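# Clip netting tape to near leg of left-middle hoop

## Task

Using either of the two pegs, clamp the taped border of the netting onto the leg nearest the robot of the hoop at left-middle (left as the robot sees it). The peg has to sit at a right angle to the leg, with the leg deep between its jaws, and at the spot where the jaws close on the leg the tape must span the full jaw width on each side.

## Robot and tools

ROBOT. Two arms, left_arm (with a left hand) and right_arm (with a right hand). Each hand has four fingers and a thumb driven by six motors. Bases in the scene frame: left_arm at (+0.038, +0.443, 0) m, right_arm at (-0.019, -0.430, 0) m, each turned very slightly about z. Two reference images for the task can be viewed with show_instructions.

FRAME. The scene frame has its origin at table-top height, halfway between the nominal bases. +x points out over the table, +z up, and left_arm is on the +y side. Image left and right do not match these names. All positions, velocities and targets in results use this frame.

HAND POINT. Each arm is steered by a point fixed to the palm: 0.15 m out from the wrist flange along the fingers and 0.05 m in front of the palm. Its +z runs along the straight fingers, +y out of the palm. On the right hand +x runs across the palm away from the thumb; on the left hand +x runs toward the thumb. Straight fingertips reach 0.06 to 0.07 m past the point. A wrist bracket on the little-finger side sticks out and can strike things. With fingers level, the wrist can sit up to 0.11 m (palm down) or 0.23 m (palm up) below the point and reach the table first. Closing thumb (turned in front of the palm) and fingers holds objects roughly 0.035 to 0.065 m thick, or a handle down to about 0.025 m.

A ROW. Every command row is 28 numbers, each in [-1, 1], in one list for both arms: first left_arm, then right_arm. Per arm: dx, dy, dz, rx, ry, rz, then little, ring, middle, index, thumb_bend, thumb_turn, force_limit, speed. The six pose numbers are an offset (not a pose) from that arm's Hand target as it stood when the action or move began, along the scene axes; 1.0 equals 0.6 m for dx, dy, dz and 180 degrees for the rotation vector rx, ry, rz, which turns the hand about its Hand target position. Rows inside one action are all counted from that same start, not from one another; a later call starts from the new Hand target, so sending an offset again moves further. Six zeros re-request the current Hand target. Finger and thumb_bend targets: +1 straight/open, -1 curled/closed. thumb_turn: +1 beside the palm, -1 across in front of it. force_limit maps -1 to about 0 N and +1 to 10 N at the fingertip (15 N for the two thumb motors). speed rises linearly from nearly zero at -1 to full at +0.48 and stays full above; full travel takes 0.49 s. There is no keep-as-is value: resend the eight hand numbers of the last row actually run for that hand; if none yet, use hand_measured plus hand_force_limit and hand_speed. For a gentle grip close at speed -0.94 or lower. To squeeze harder raise force_limit and send a target more closed than hand_measured; to loosen send one more open.

TOOLS.
execute_actions(actions, cameras): actions is a list of actions; each action is a table of up to 15 rows, one per 1/30 s step, and a short table repeats its final row to fill 15. Images appear only for an empty list or if cameras names them (["all"] for every camera).
move(target, speed, blend, stop_force, zero, blocking, cameras): drives each hand point in a straight line to its offset target; target is one row or up to 15 rows, all offsets measured from the same starting Hand targets. speed is the top path speed in m/s, 0.002 to 3.6, default 0.25 (turns up to twice that in rad/s). blend in metres rounds corners of a list; 0 stops at each. stop_force in N, 3 to 120, ends an arm's path when it feels that much push against its motion; do not rely on it for light contacts or while turning, and leave it out when backing off a contact. zero (with stop_force) re-zeros the force reading before moving. blocking=false returns early and cannot be combined with stop_force. Paths last at least 0.5 s and at most 10 s and do not avoid obstacles.
wait(seconds 0 to 10), stop() to brake a running move, zoom_image(camera, region [x0, y0, x1, y1] in pixels, at most 504 by 504) on the newest image of one of cam_high, cam_low, cam_front, cam_level, cam_over, cam_left_wrist, cam_right_wrist (all 896x504). zero_wrist_force(arm) subtracts the current wrist reading. finished_scene(scene) ends the current scene by its number.

RESULTS. Each call reports per arm end_effector_position (m), end_effector_quat_wxyz, velocities, Hand target (last commanded pose after clipping; next offsets start here), joint positions and torques, Wrist force and torque in the end effector's own axes plus the peak since last shown, and for hands hand_measured, hand_stopped_by (moving, target, force, stalled, fault) and hand_load_n (positive when something pushes a finger open). A move adds a move: line such as done, off_target, moving, held or fault, with limits notes. MOTOR HOT warns of heating; fault lines report arm stops. A hand point often settles short of its Hand target; send the missing distance as a further offset.

CAUTIONS. Orientation is clipped to within 32 degrees of the measured one each step, so big turns take several steps. The arms are stiff: a target even slightly beyond a firm contact can trigger a stop. Outside force near 150 N, or contact torque at a joint limit (wrist joints 26.6 N m, others 142 N m), stops the arm for 10 s. Keep the hands and arms apart; pressing one hand on the other can fail the task. Avoid paths passing close to an arm's own base. Move slowly near contacts, never let anything drop or leave the table, avoid slamming or hard pushes on fixed objects, and do not release parts while they move. The peg must stay clamped after the robot lets go.

Each tool is called after "Call:" by a JSON object that holds its "op" and its "data".

Reference images:

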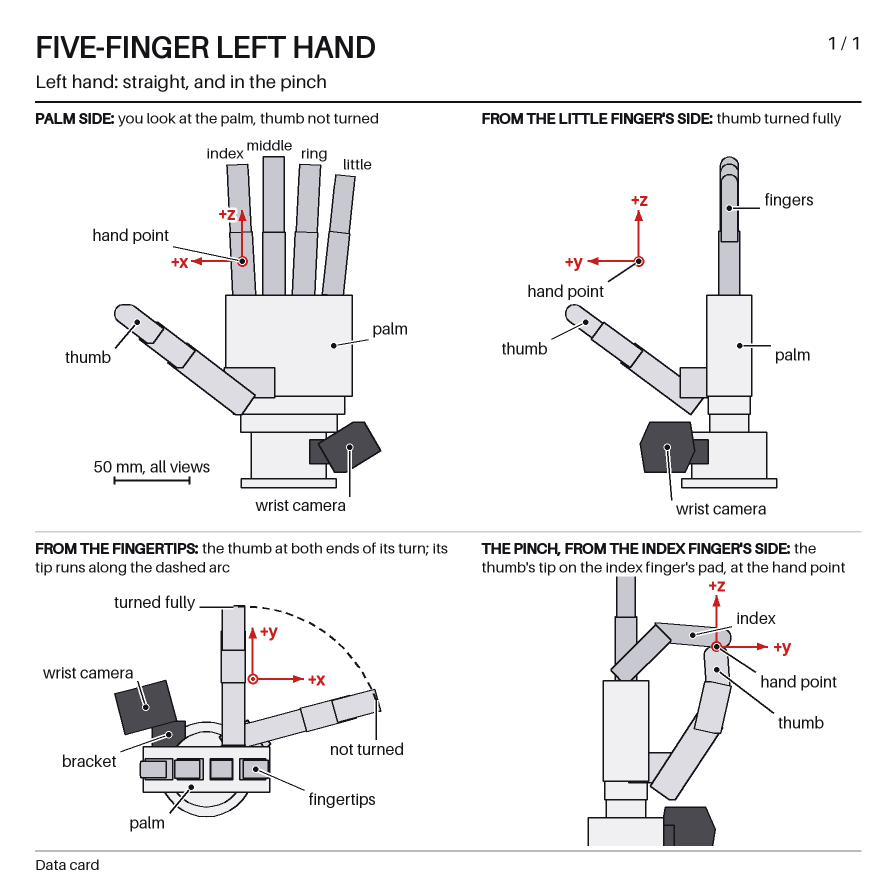

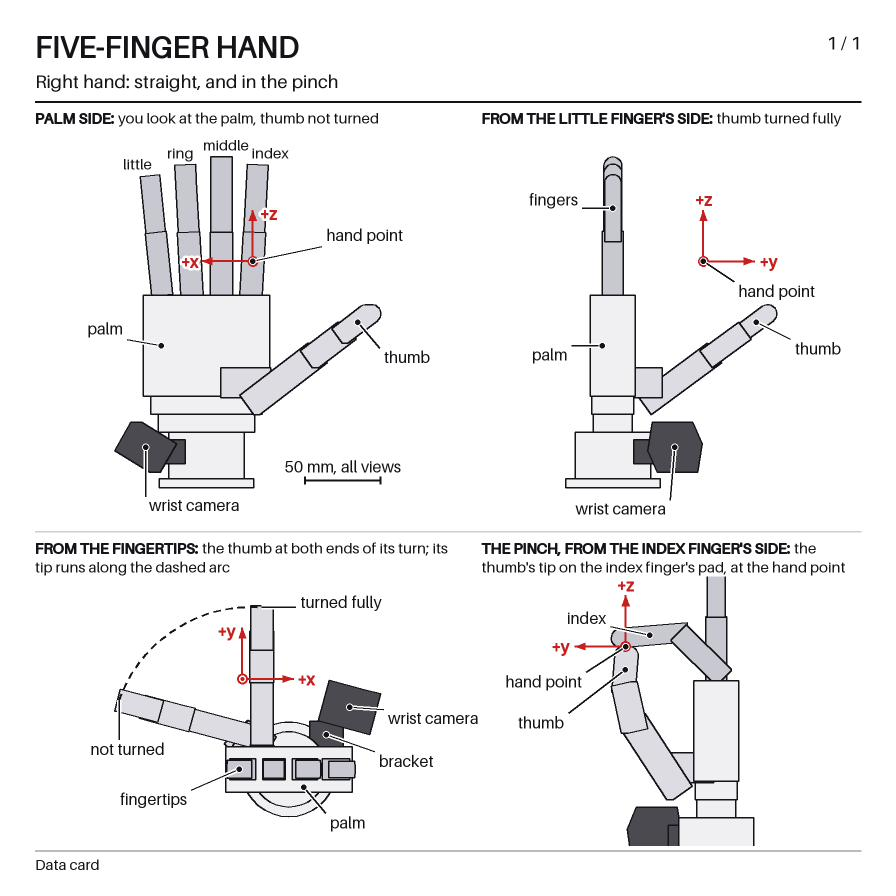

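## Session

Call:
{"op": "execute_actions", "data": {"actions": []}}

Scene clock: 0.00 s.
left_arm: end_effector_position=(+0.6502, +0.6895, +0.1600) hand_measured=(+1.000, +1.000, +1.000, +1.000, +1.000, +1.000) hand_load_n=(+0.0, +0.0, +0.0, +0.0, +0.0, +0.0) hand_stopped_by=(target, target, target, target, target, target) hand_force_limit=0.00 hand_speed=-0.80 end_effector_quat_wxyz=(+0.405, +0.230, +0.876, -0.126) | right_arm: end_effector_position=(+0.4144, -0.2086, +0.2507) hand_measured=(+1.000, +1.000, +1.000, +1.000, +1.000, +1.000) hand_load_n=(+0.0, +0.0, +0.0, +0.0, +0.0, +0.0) hand_stopped_by=(target, target, target, target, target, target) hand_force_limit=0.00 hand_speed=-0.80 end_effector_quat_wxyz=(-0.092, -0.641, +0.761, +0.042)
Joint positions: left_arm=[4.017 -2.168 -1.36 2.161 -0.713 -0.311] | right_arm=[0.175 -0.912 0.991 1.692 1.604 -2.855]
Joint velocities: within noise
Joint torques (N m): no reading
Wrist force (N): no reading
Wrist torque (N m): no reading
Wrist force, peak (N): no reading
Hand target: left_arm +0.6502, +0.6895, +0.1600; +0.405, +0.230, +0.876, -0.126 | right_arm +0.4144, -0.2086, +0.2507; -0.092, -0.641, +0.761, +0.042

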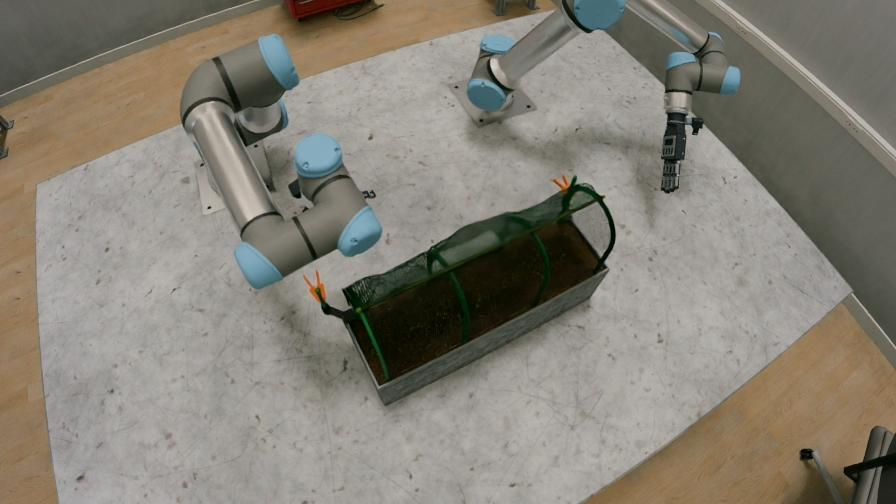

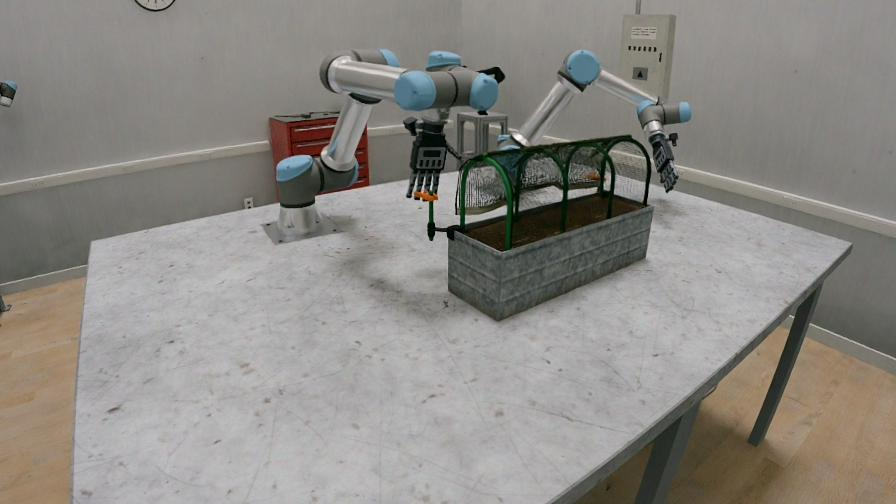

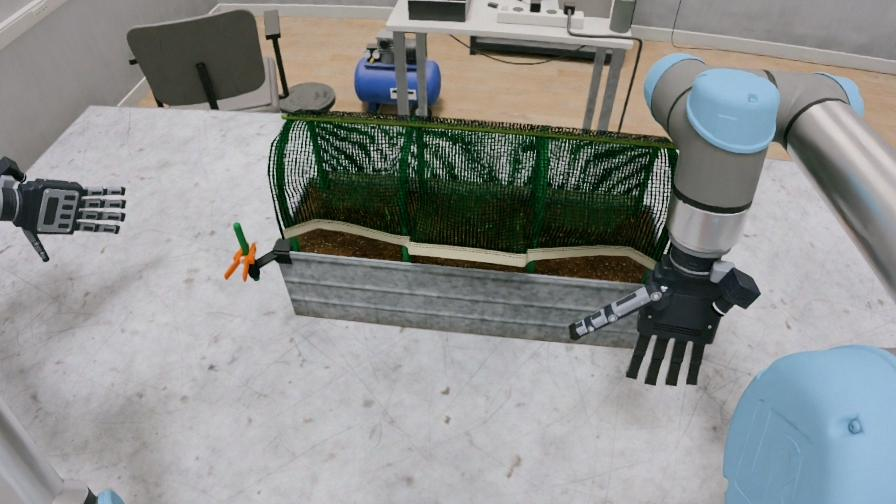

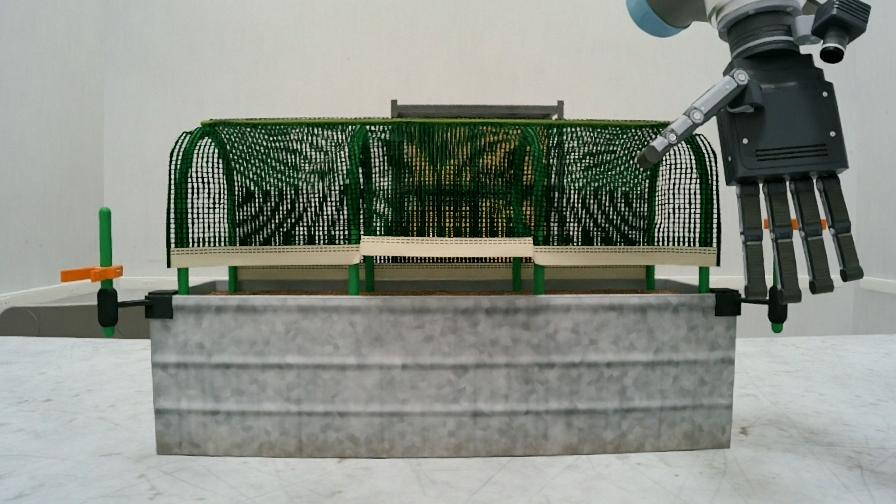

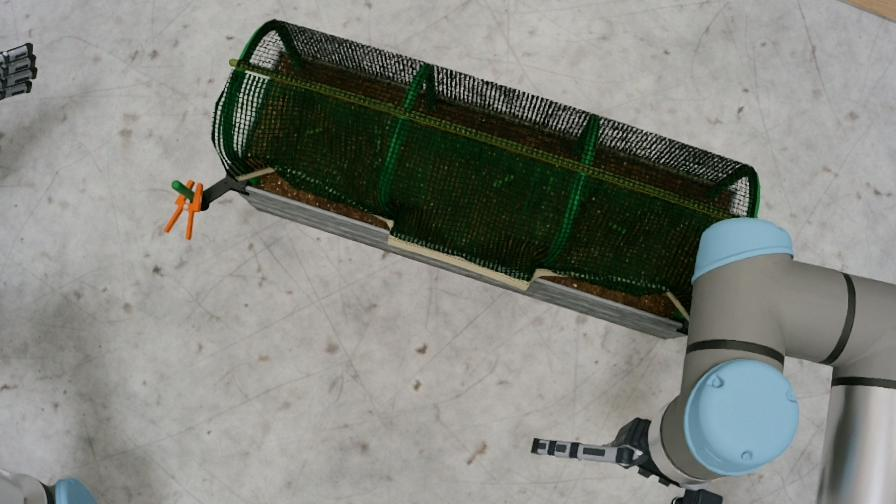

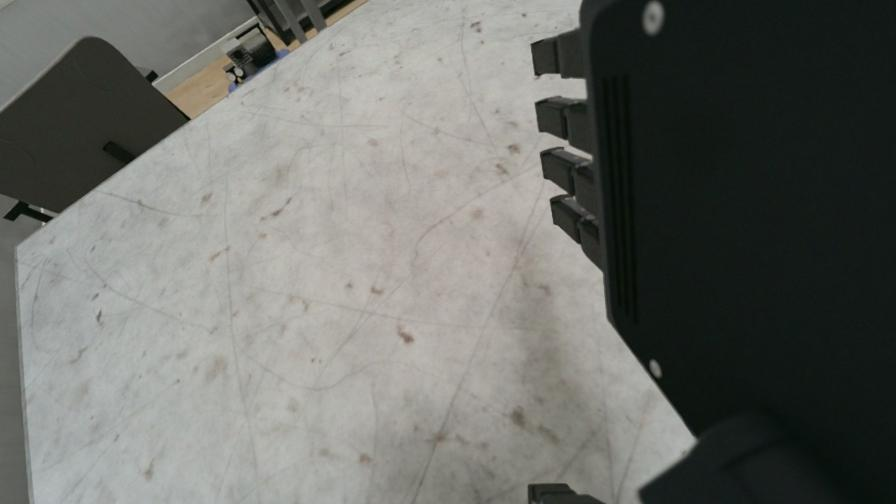

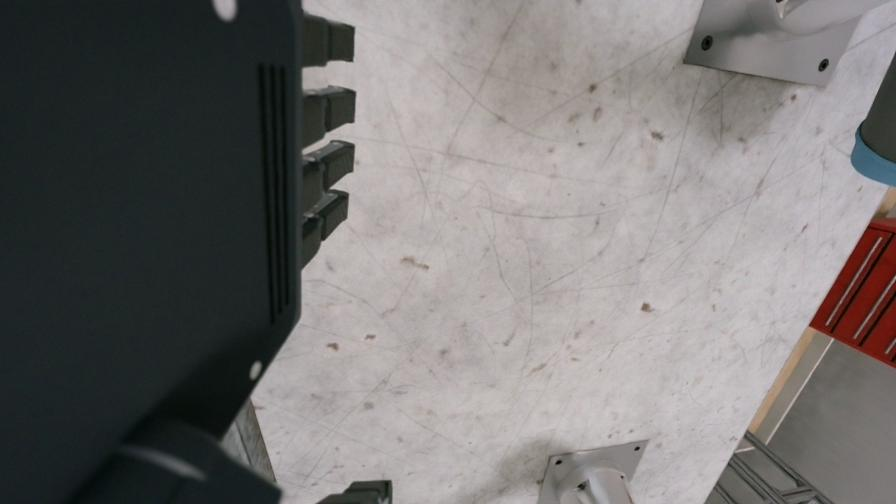

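Call:
{"op": "zoom_image", "data": {"camera": "cam_level", "region": [280, 180, 450, 320]}}

Call:
{"op": "zoom_image", "data": {"camera": "cam_level", "region": [30, 180, 200, 350]}}

Call:
{"op": "zoom_image", "data": {"camera": "cam_front", "region": [210, 200, 330, 300]}}

Call:
{"op": "zoom_image", "data": {"camera": "cam_front", "region": [330, 200, 570, 300]}}

Call:
{"op": "zoom_image", "data": {"camera": "cam_over", "region": [150, 140, 290, 250]}}

Call:
{"op": "zoom_image", "data": {"camera": "cam_over", "region": [340, 140, 560, 310]}}

Call:
{"op": "zoom_image", "data": {"camera": "cam_high", "region": [290, 160, 630, 410]}}

Call:
{"op": "zoom_image", "data": {"camera": "cam_low", "region": [400, 120, 680, 330]}}

Scaled by 2.965 from the camera's 896x504 image, which has a finer 1280x720 frame.

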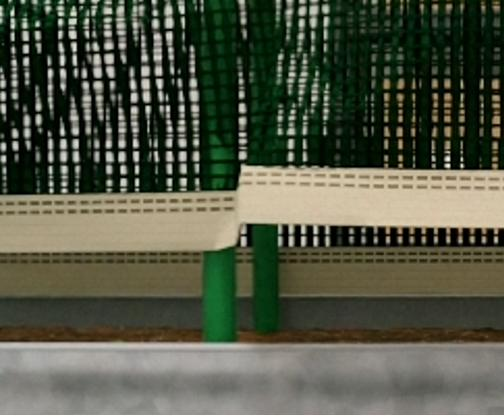

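Scaled by 2.965 from the camera's 896x504 image, which has a finer 1280x720 frame.

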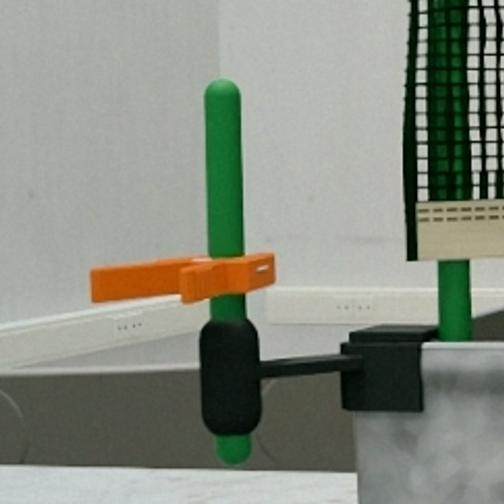

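Scaled by 4.200 from the camera's 896x504 image, which has a finer 1280x720 frame.

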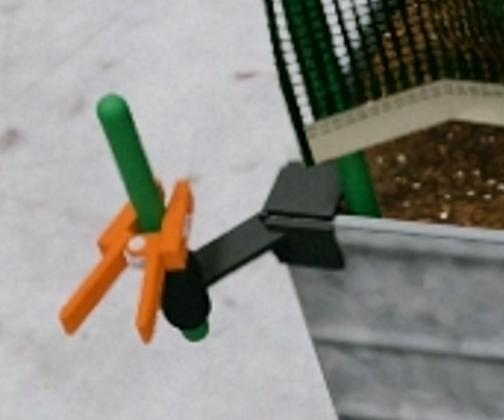

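Scaled by 2.100 from the camera's 896x504 image, which has a finer 1280x720 frame.

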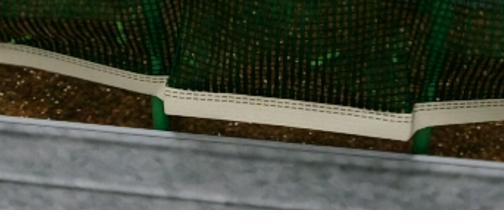

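Scaled by 3.600 from the camera's 896x504 image, which has a finer 1280x720 frame.

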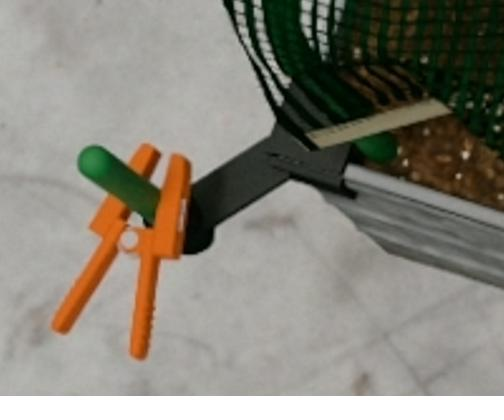

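Scaled by 2.291 from the camera's 896x504 image, which has a finer 1280x720 frame.

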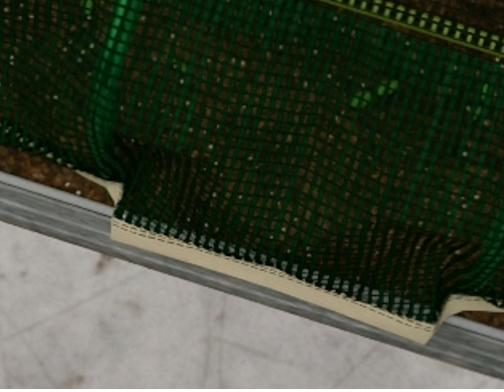

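Scaled by 1.482 from the camera's 896x504 image, which has a finer 1280x720 frame.

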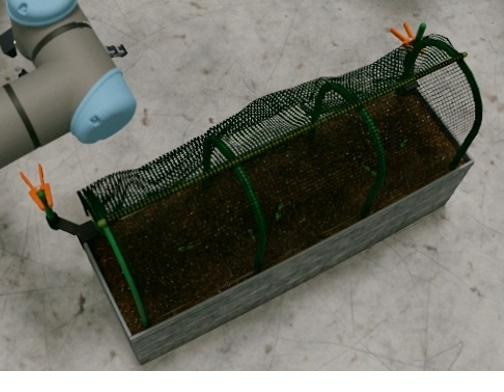

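Scaled by 1.800 from the camera's 896x504 image, which has a finer 1280x720 frame.

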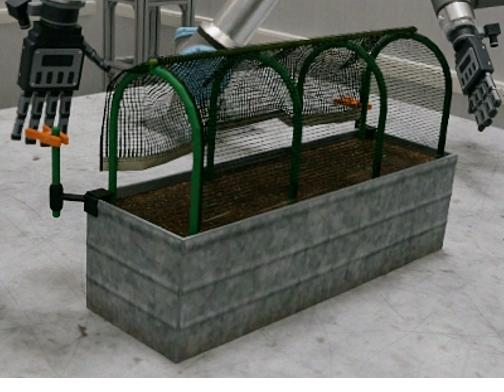

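Call:
{"op": "move", "data": {"target": [-0.25, -0.35, 0.4, 0.354, -0.110, -0.767, 1, 1, 1, 1, 1, 1, 0, -0.8, 0, 0, 0, 0, 0, 0, 1, 1, 1, 1, 1, 1, 0, -0.8], "speed": 0.35, "cameras": ["all"]}}

Scene clock: 10.43 s.
left_arm: end_effector_position=(+0.5002, +0.4796, +0.4000) hand_measured=(+1.000, +1.000, +1.000, +1.000, +1.000, +1.000) hand_load_n=(+0.0, +0.0, +0.0, +0.0, -0.5, +0.0) hand_stopped_by=(target, target, target, target, target, target) hand_force_limit=0.00 hand_speed=-0.80 end_effector_quat_wxyz=(+0.000, +1.000, +0.001, -0.001) | right_arm: end_effector_position=(+0.4144, -0.2086, +0.2507) hand_measured=(+1.000, +1.000, +1.000, +1.000, +1.000, +1.000) hand_load_n=(+0.0, +0.0, +0.0, +0.0, +0.0, +0.0) hand_stopped_by=(target, target, target, target, target, target) hand_force_limit=0.00 hand_speed=-0.80 end_effector_quat_wxyz=(-0.092, -0.641, +0.761, +0.042)
Joint positions: left_arm=[3.704 -1.903 -1.018 1.349 -1.571 2.095] | right_arm=[0.175 -0.912 0.991 1.692 1.604 -2.855]
Joint torques (N m): left_arm=[-11.84 40.43 30.26 -4.29 -1.31 1.85] | right_arm=[0.65 -43.81 -16.89 2.57 0.24 0.03]
Wrist force (N): left_arm=[-1.9 -1.0 -0.1] | right_arm=[0.3 0.1 -0.1]
Wrist torque (N m): left_arm=[-0.12 0.29 -0.25] | right_arm=[0.04 -0.04 0.02]
Wrist force, peak (N): left_arm=[-2.0 -0.8 -0.5] | right_arm=[0.5 0.1 0.3]
Hand target: left_arm +0.5002, +0.4795, +0.4000; +0.000, +1.000, +0.001, +0.000 | right_arm +0.4144, -0.2086, +0.2507; -0.092, -0.641, +0.761, +0.042
Off the commanded pose: left_arm 0.000 m, 0 deg | right_arm 0.000 m, 0 deg.
move: done

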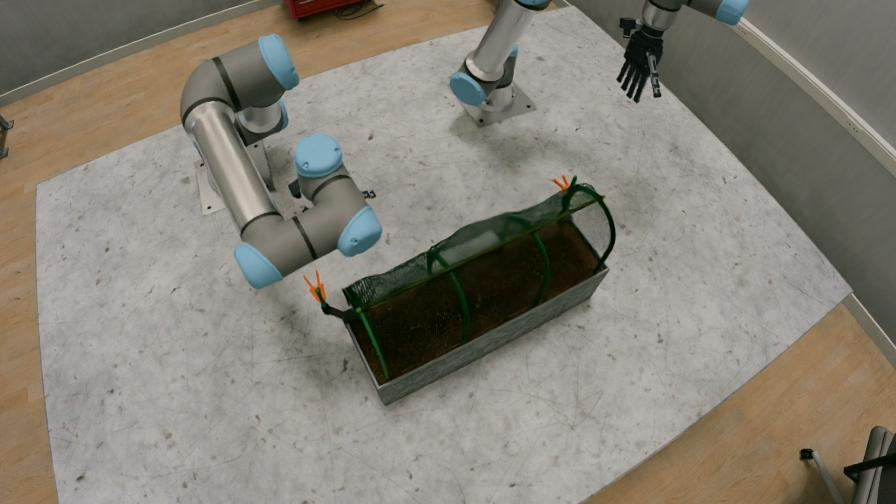

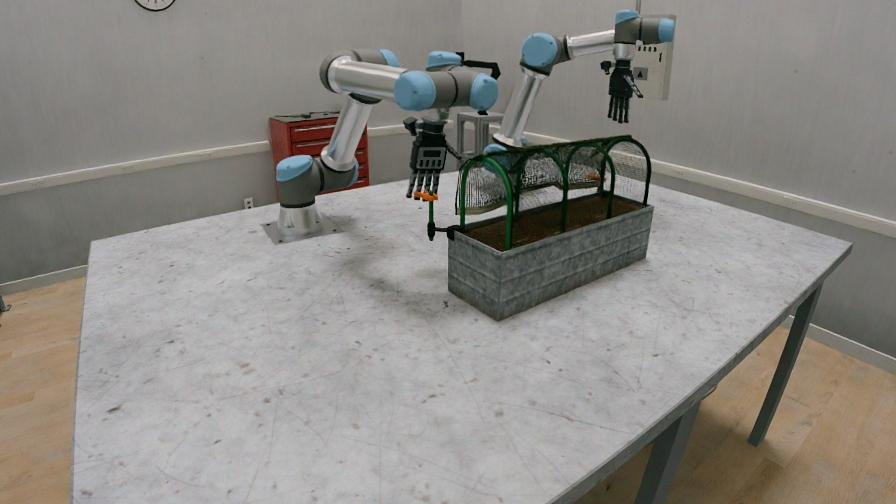

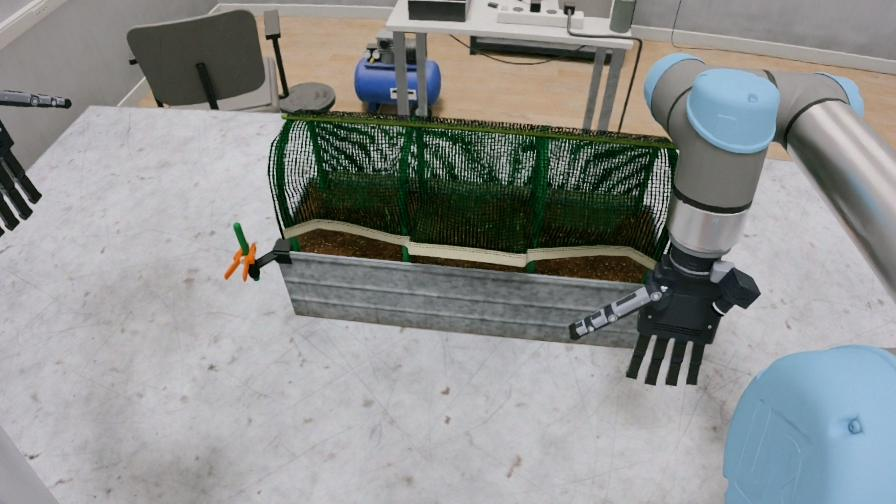

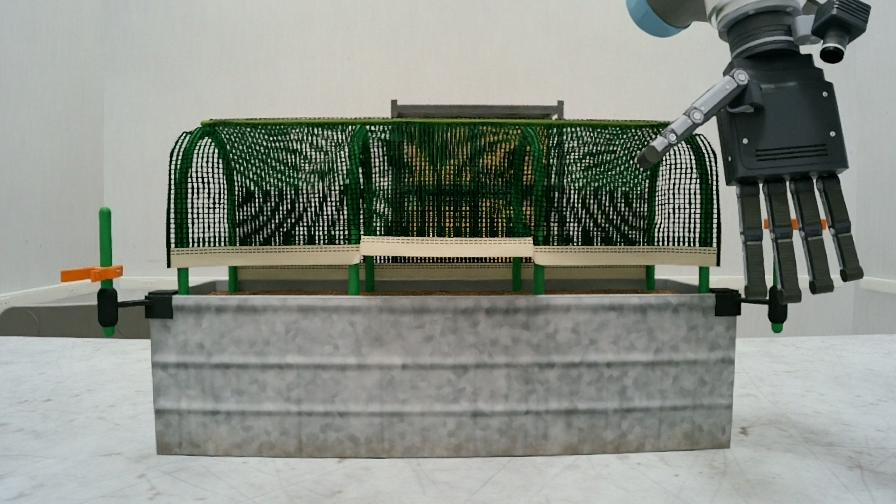

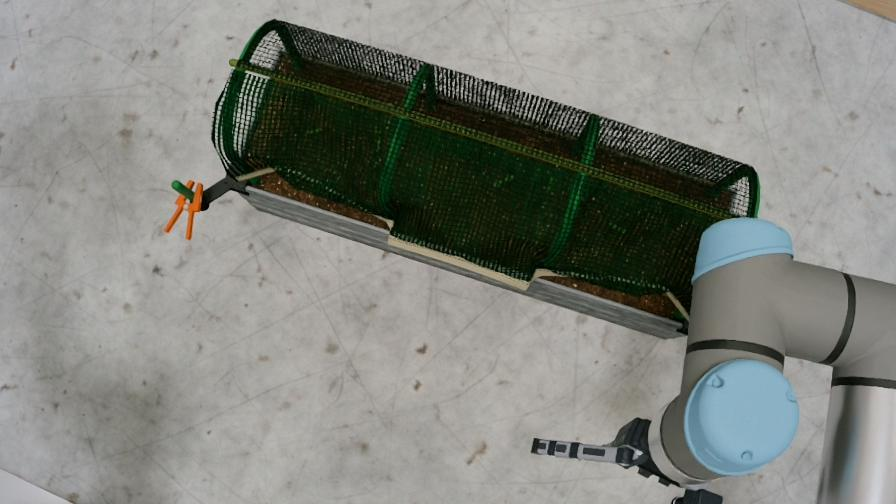

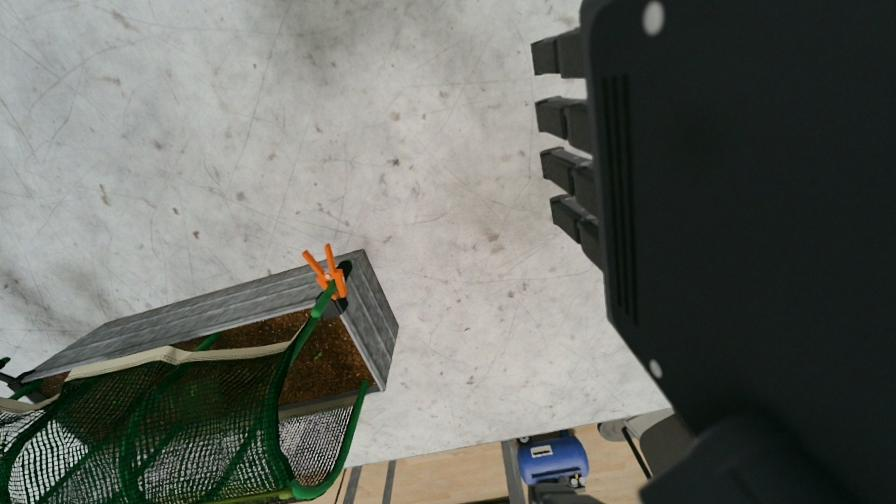

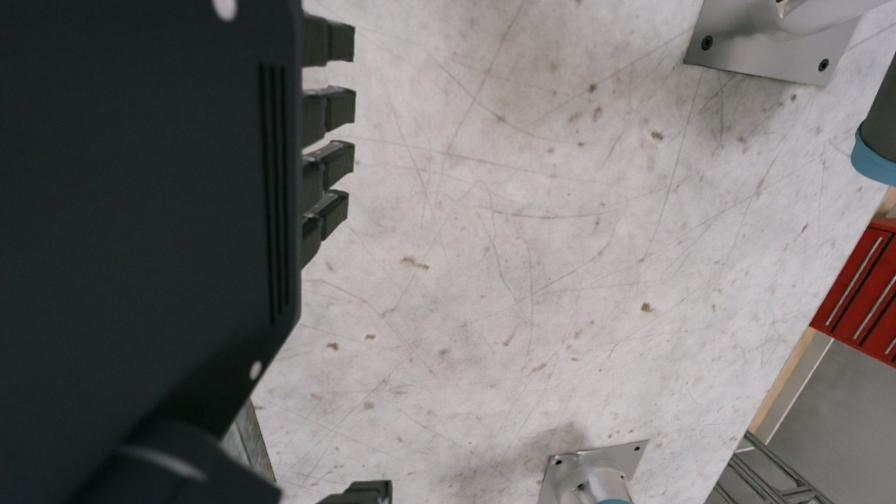

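Call:
{"op": "move", "data": {"target": [0, 0, 0, 0, 0, 0, 1, 1, 1, 1, 1, 1, 0, -0.8, -0.191, 0.431, 0.116, 0.330, -0.469, -0.376, 1, 1, 1, 1, 1, 1, 0, -0.8], "speed": 0.3, "cameras": ["all"]}}

Scene clock: 16.57 s.
left_arm: end_effector_position=(+0.5002, +0.4795, +0.4000) hand_measured=(+1.000, +1.000, +1.000, +1.000, +1.000, +1.000) hand_load_n=(+0.0, +0.0, +0.0, +0.0, +0.0, +0.0) hand_stopped_by=(target, target, target, target, target, target) hand_force_limit=0.00 hand_speed=-0.80 end_effector_quat_wxyz=(+0.000, +1.000, +0.001, +0.000) | right_arm: end_effector_position=(+0.2998, +0.0500, +0.3203) hand_measured=(+1.000, +1.000, +1.000, +1.000, +1.000, +1.000) hand_load_n=(+0.0, +0.0, +0.0, +0.0, +0.0, +0.0) hand_stopped_by=(target, target, target, target, target, target) hand_force_limit=0.00 hand_speed=-0.80 end_effector_quat_wxyz=(+0.706, -0.001, +0.708, +0.001)
Joint positions: left_arm=[3.704 -1.903 -1.018 1.349 -1.571 2.096] | right_arm=[1.153 -1.422 1.937 -0.509 2.66 -1.566]
Joint torques (N m): left_arm=[-9.7 37.45 30.19 -4.04 -1.27 1.88] | right_arm=[6.8 -17.13 -5.21 -2.48 2.03 -1.37]
Wrist force (N): left_arm=[-1.9 -1.0 -0.1] | right_arm=[-0.7 0.0 1.2]
Wrist torque (N m): left_arm=[-0.12 0.29 -0.24] | right_arm=[-0.12 -0.44 -0.18]
Wrist force, peak (N): left_arm=[-2.0 -1.2 0.0] | right_arm=[-1.3 -0.4 0.7]
Hand target: left_arm +0.5002, +0.4795, +0.4000; +0.000, +1.000, +0.001, +0.000 | right_arm +0.2998, +0.0500, +0.3203; +0.706, -0.001, +0.708, +0.001
Off the commanded pose: left_arm 0.000 m, 0 deg | right_arm 0.000 m, 0 deg.
move: done

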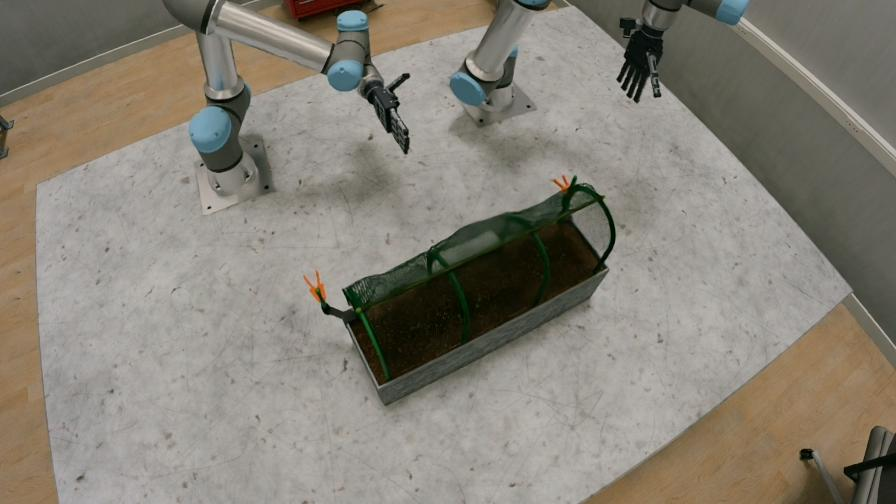

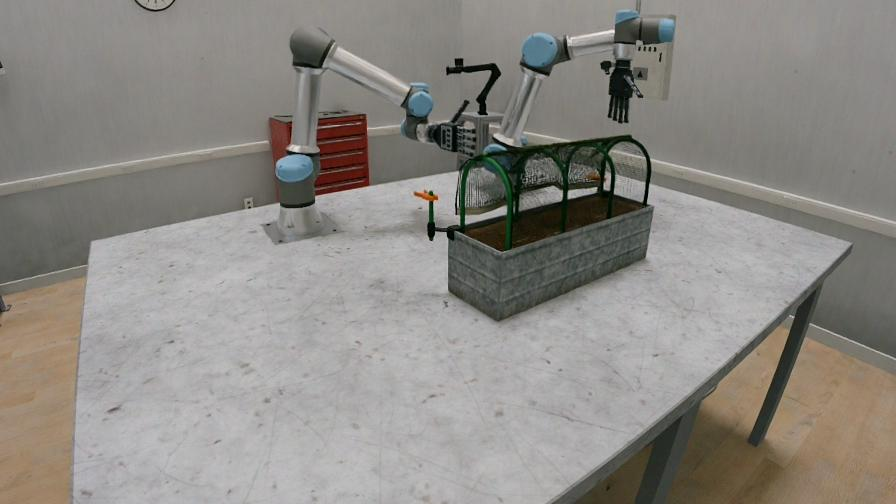

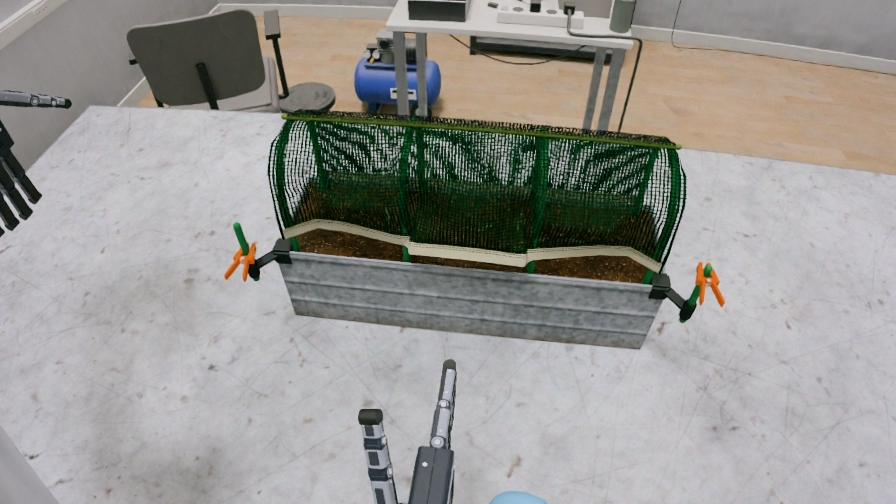

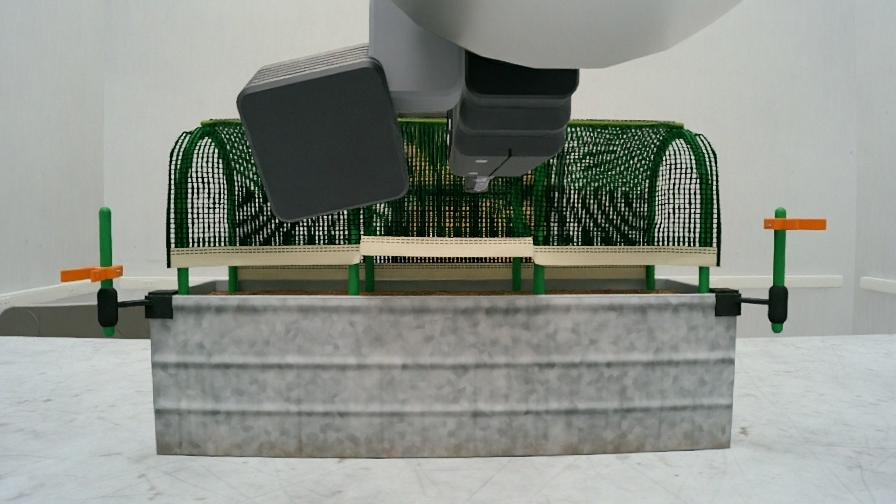

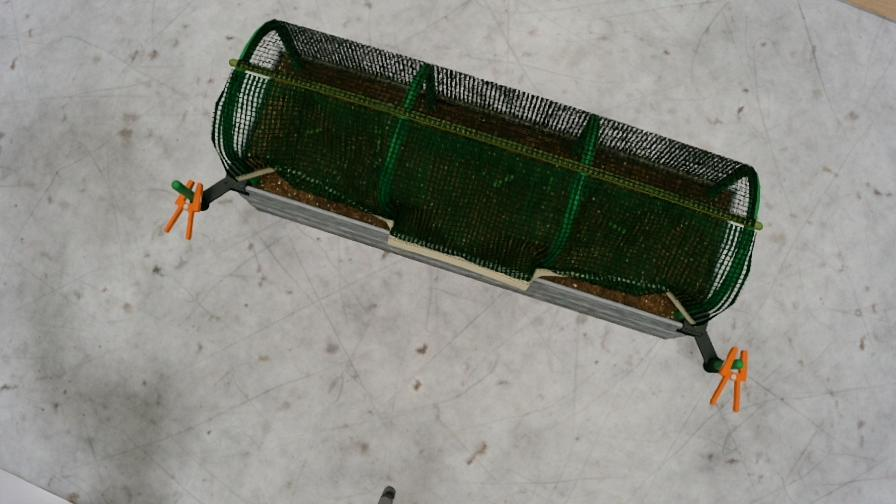

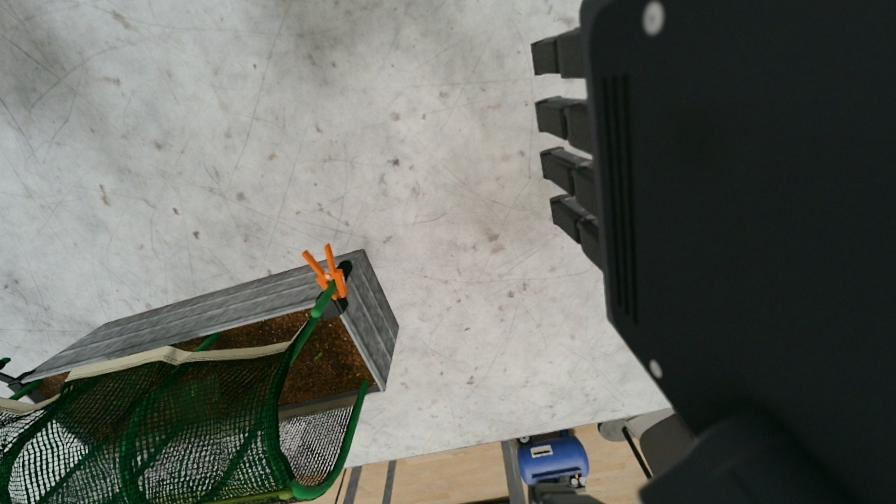

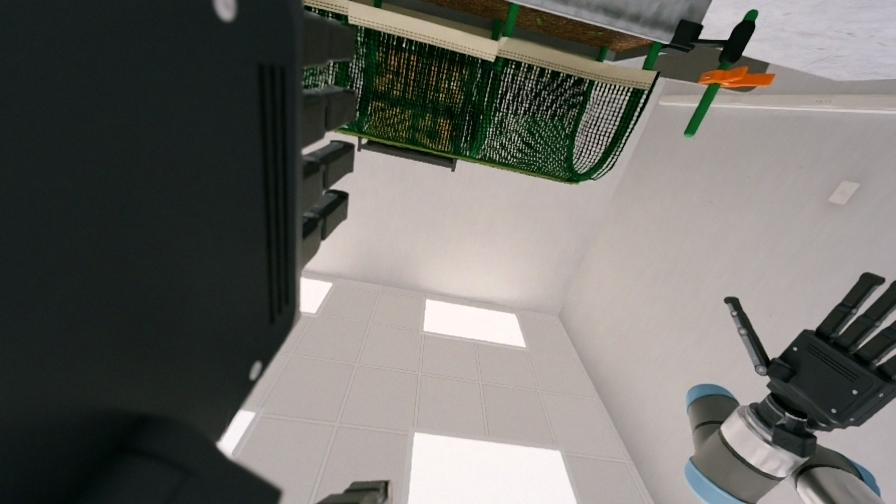

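Call:
{"op": "zoom_image", "data": {"camera": "cam_right_wrist", "region": [420, 0, 600, 120]}}

Call:
{"op": "zoom_image", "data": {"camera": "cam_right_wrist", "region": [640, 0, 800, 150]}}

Call:
{"op": "zoom_image", "data": {"camera": "cam_left_wrist", "region": [60, 220, 420, 420]}}

Call:
{"op": "zoom_image", "data": {"camera": "cam_front", "region": [640, 200, 760, 340]}}

Scaled by 2.800 from the camera's 896x504 image, which has a finer 1280x720 frame.

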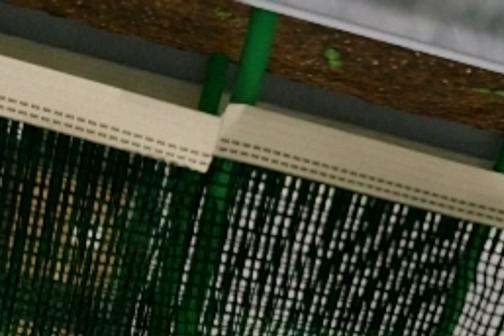

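Scaled by 3.150 from the camera's 896x504 image, which has a finer 1280x720 frame.

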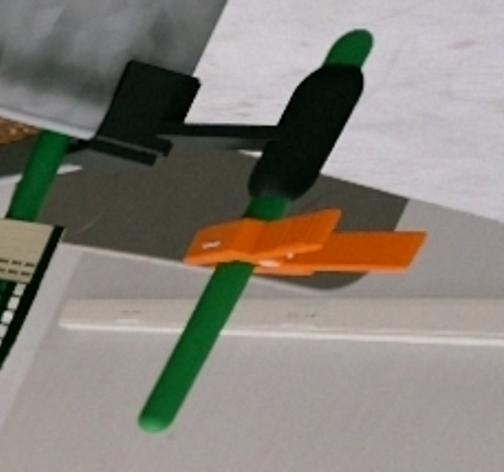

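Scaled by 1.400 from the camera's 896x504 image, which has a finer 1280x720 frame.

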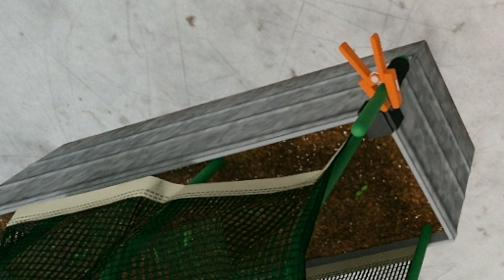

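Scaled by 3.600 from the camera's 896x504 image, which has a finer 1280x720 frame.

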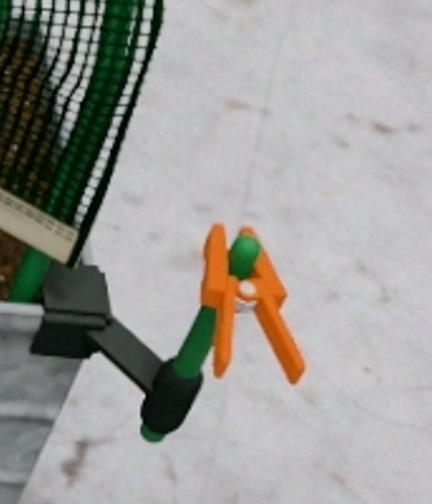

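Call:
{"op": "move", "data": {"target": [0, 0, 0, 0, 0, 0, 1, 1, 1, 1, 1, 1, 0, -0.8, 0.20, 0.133, -0.18, 0, 0.187, 0, 1, 1, 1, 1, 1, 1, 0, -0.8], "speed": 0.2, "cameras": ["cam_right_wrist", "cam_over", "cam_front"]}}

Scene clock: 21.73 s.
left_arm: end_effector_position=(+0.5002, +0.4795, +0.4000) hand_measured=(+1.000, +1.000, +1.000, +1.000, +1.000, +1.000) hand_load_n=(+0.0, +0.0, +0.0, +0.0, +0.0, +0.5) hand_stopped_by=(target, target, target, target, target, target) hand_force_limit=0.00 hand_speed=-0.80 end_effector_quat_wxyz=(+0.000, +1.000, +0.001, +0.000) | right_arm: end_effector_position=(+0.4198, +0.1297, +0.2123) hand_measured=(+1.000, +1.000, +1.000, +1.000, +1.000, +1.000) hand_load_n=(+0.0, +0.0, +0.0, +0.0, +0.0, +0.0) hand_stopped_by=(target, target, target, target, target, target) hand_force_limit=0.00 hand_speed=-0.80 end_effector_quat_wxyz=(+0.471, +0.000, +0.882, +0.001)
Joint positions: left_arm=[3.704 -1.903 -1.018 1.349 -1.571 2.096] | right_arm=[0.982 -1.001 1.331 0.502 2.291 -0.942]
Joint torques (N m): left_arm=[-10.59 34.26 30.36 -4.12 -1.05 1.94] | right_arm=[-6.07 -33.32 -29.62 2.42 -0.76 1.45]
Wrist force (N): left_arm=[-1.8 -1.0 0.1] | right_arm=[-0.7 0.0 0.6]
Wrist torque (N m): left_arm=[-0.12 0.28 -0.24] | right_arm=[-0.06 -0.27 -0.24]
Wrist force, peak (N): left_arm=[-2.1 -1.0 -0.2] | right_arm=[-0.7 -0.1 1.3]
Hand target: left_arm +0.5002, +0.4795, +0.4000; +0.000, +1.000, +0.001, +0.000 | right_arm +0.4198, +0.1298, +0.2123; +0.471, +0.000, +0.882, +0.001
Off the commanded pose: left_arm 0.000 m, 0 deg | right_arm 0.000 m, 0 deg.
move: done
Images, in order (width x height): cam_front 896x504, cam_over 896x504, cam_right_wrist 896x504.

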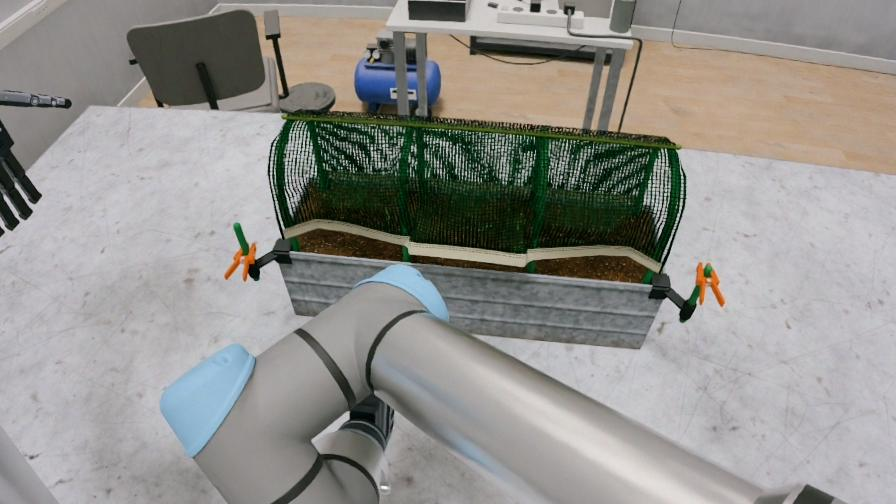

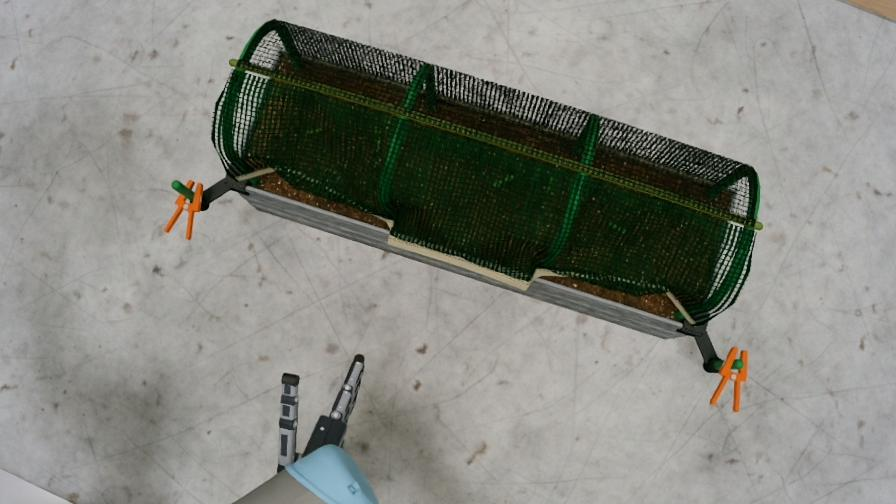

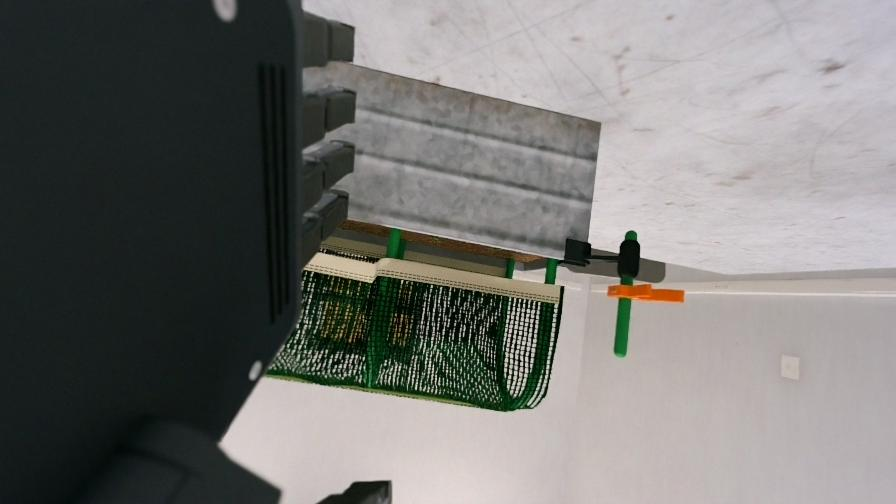

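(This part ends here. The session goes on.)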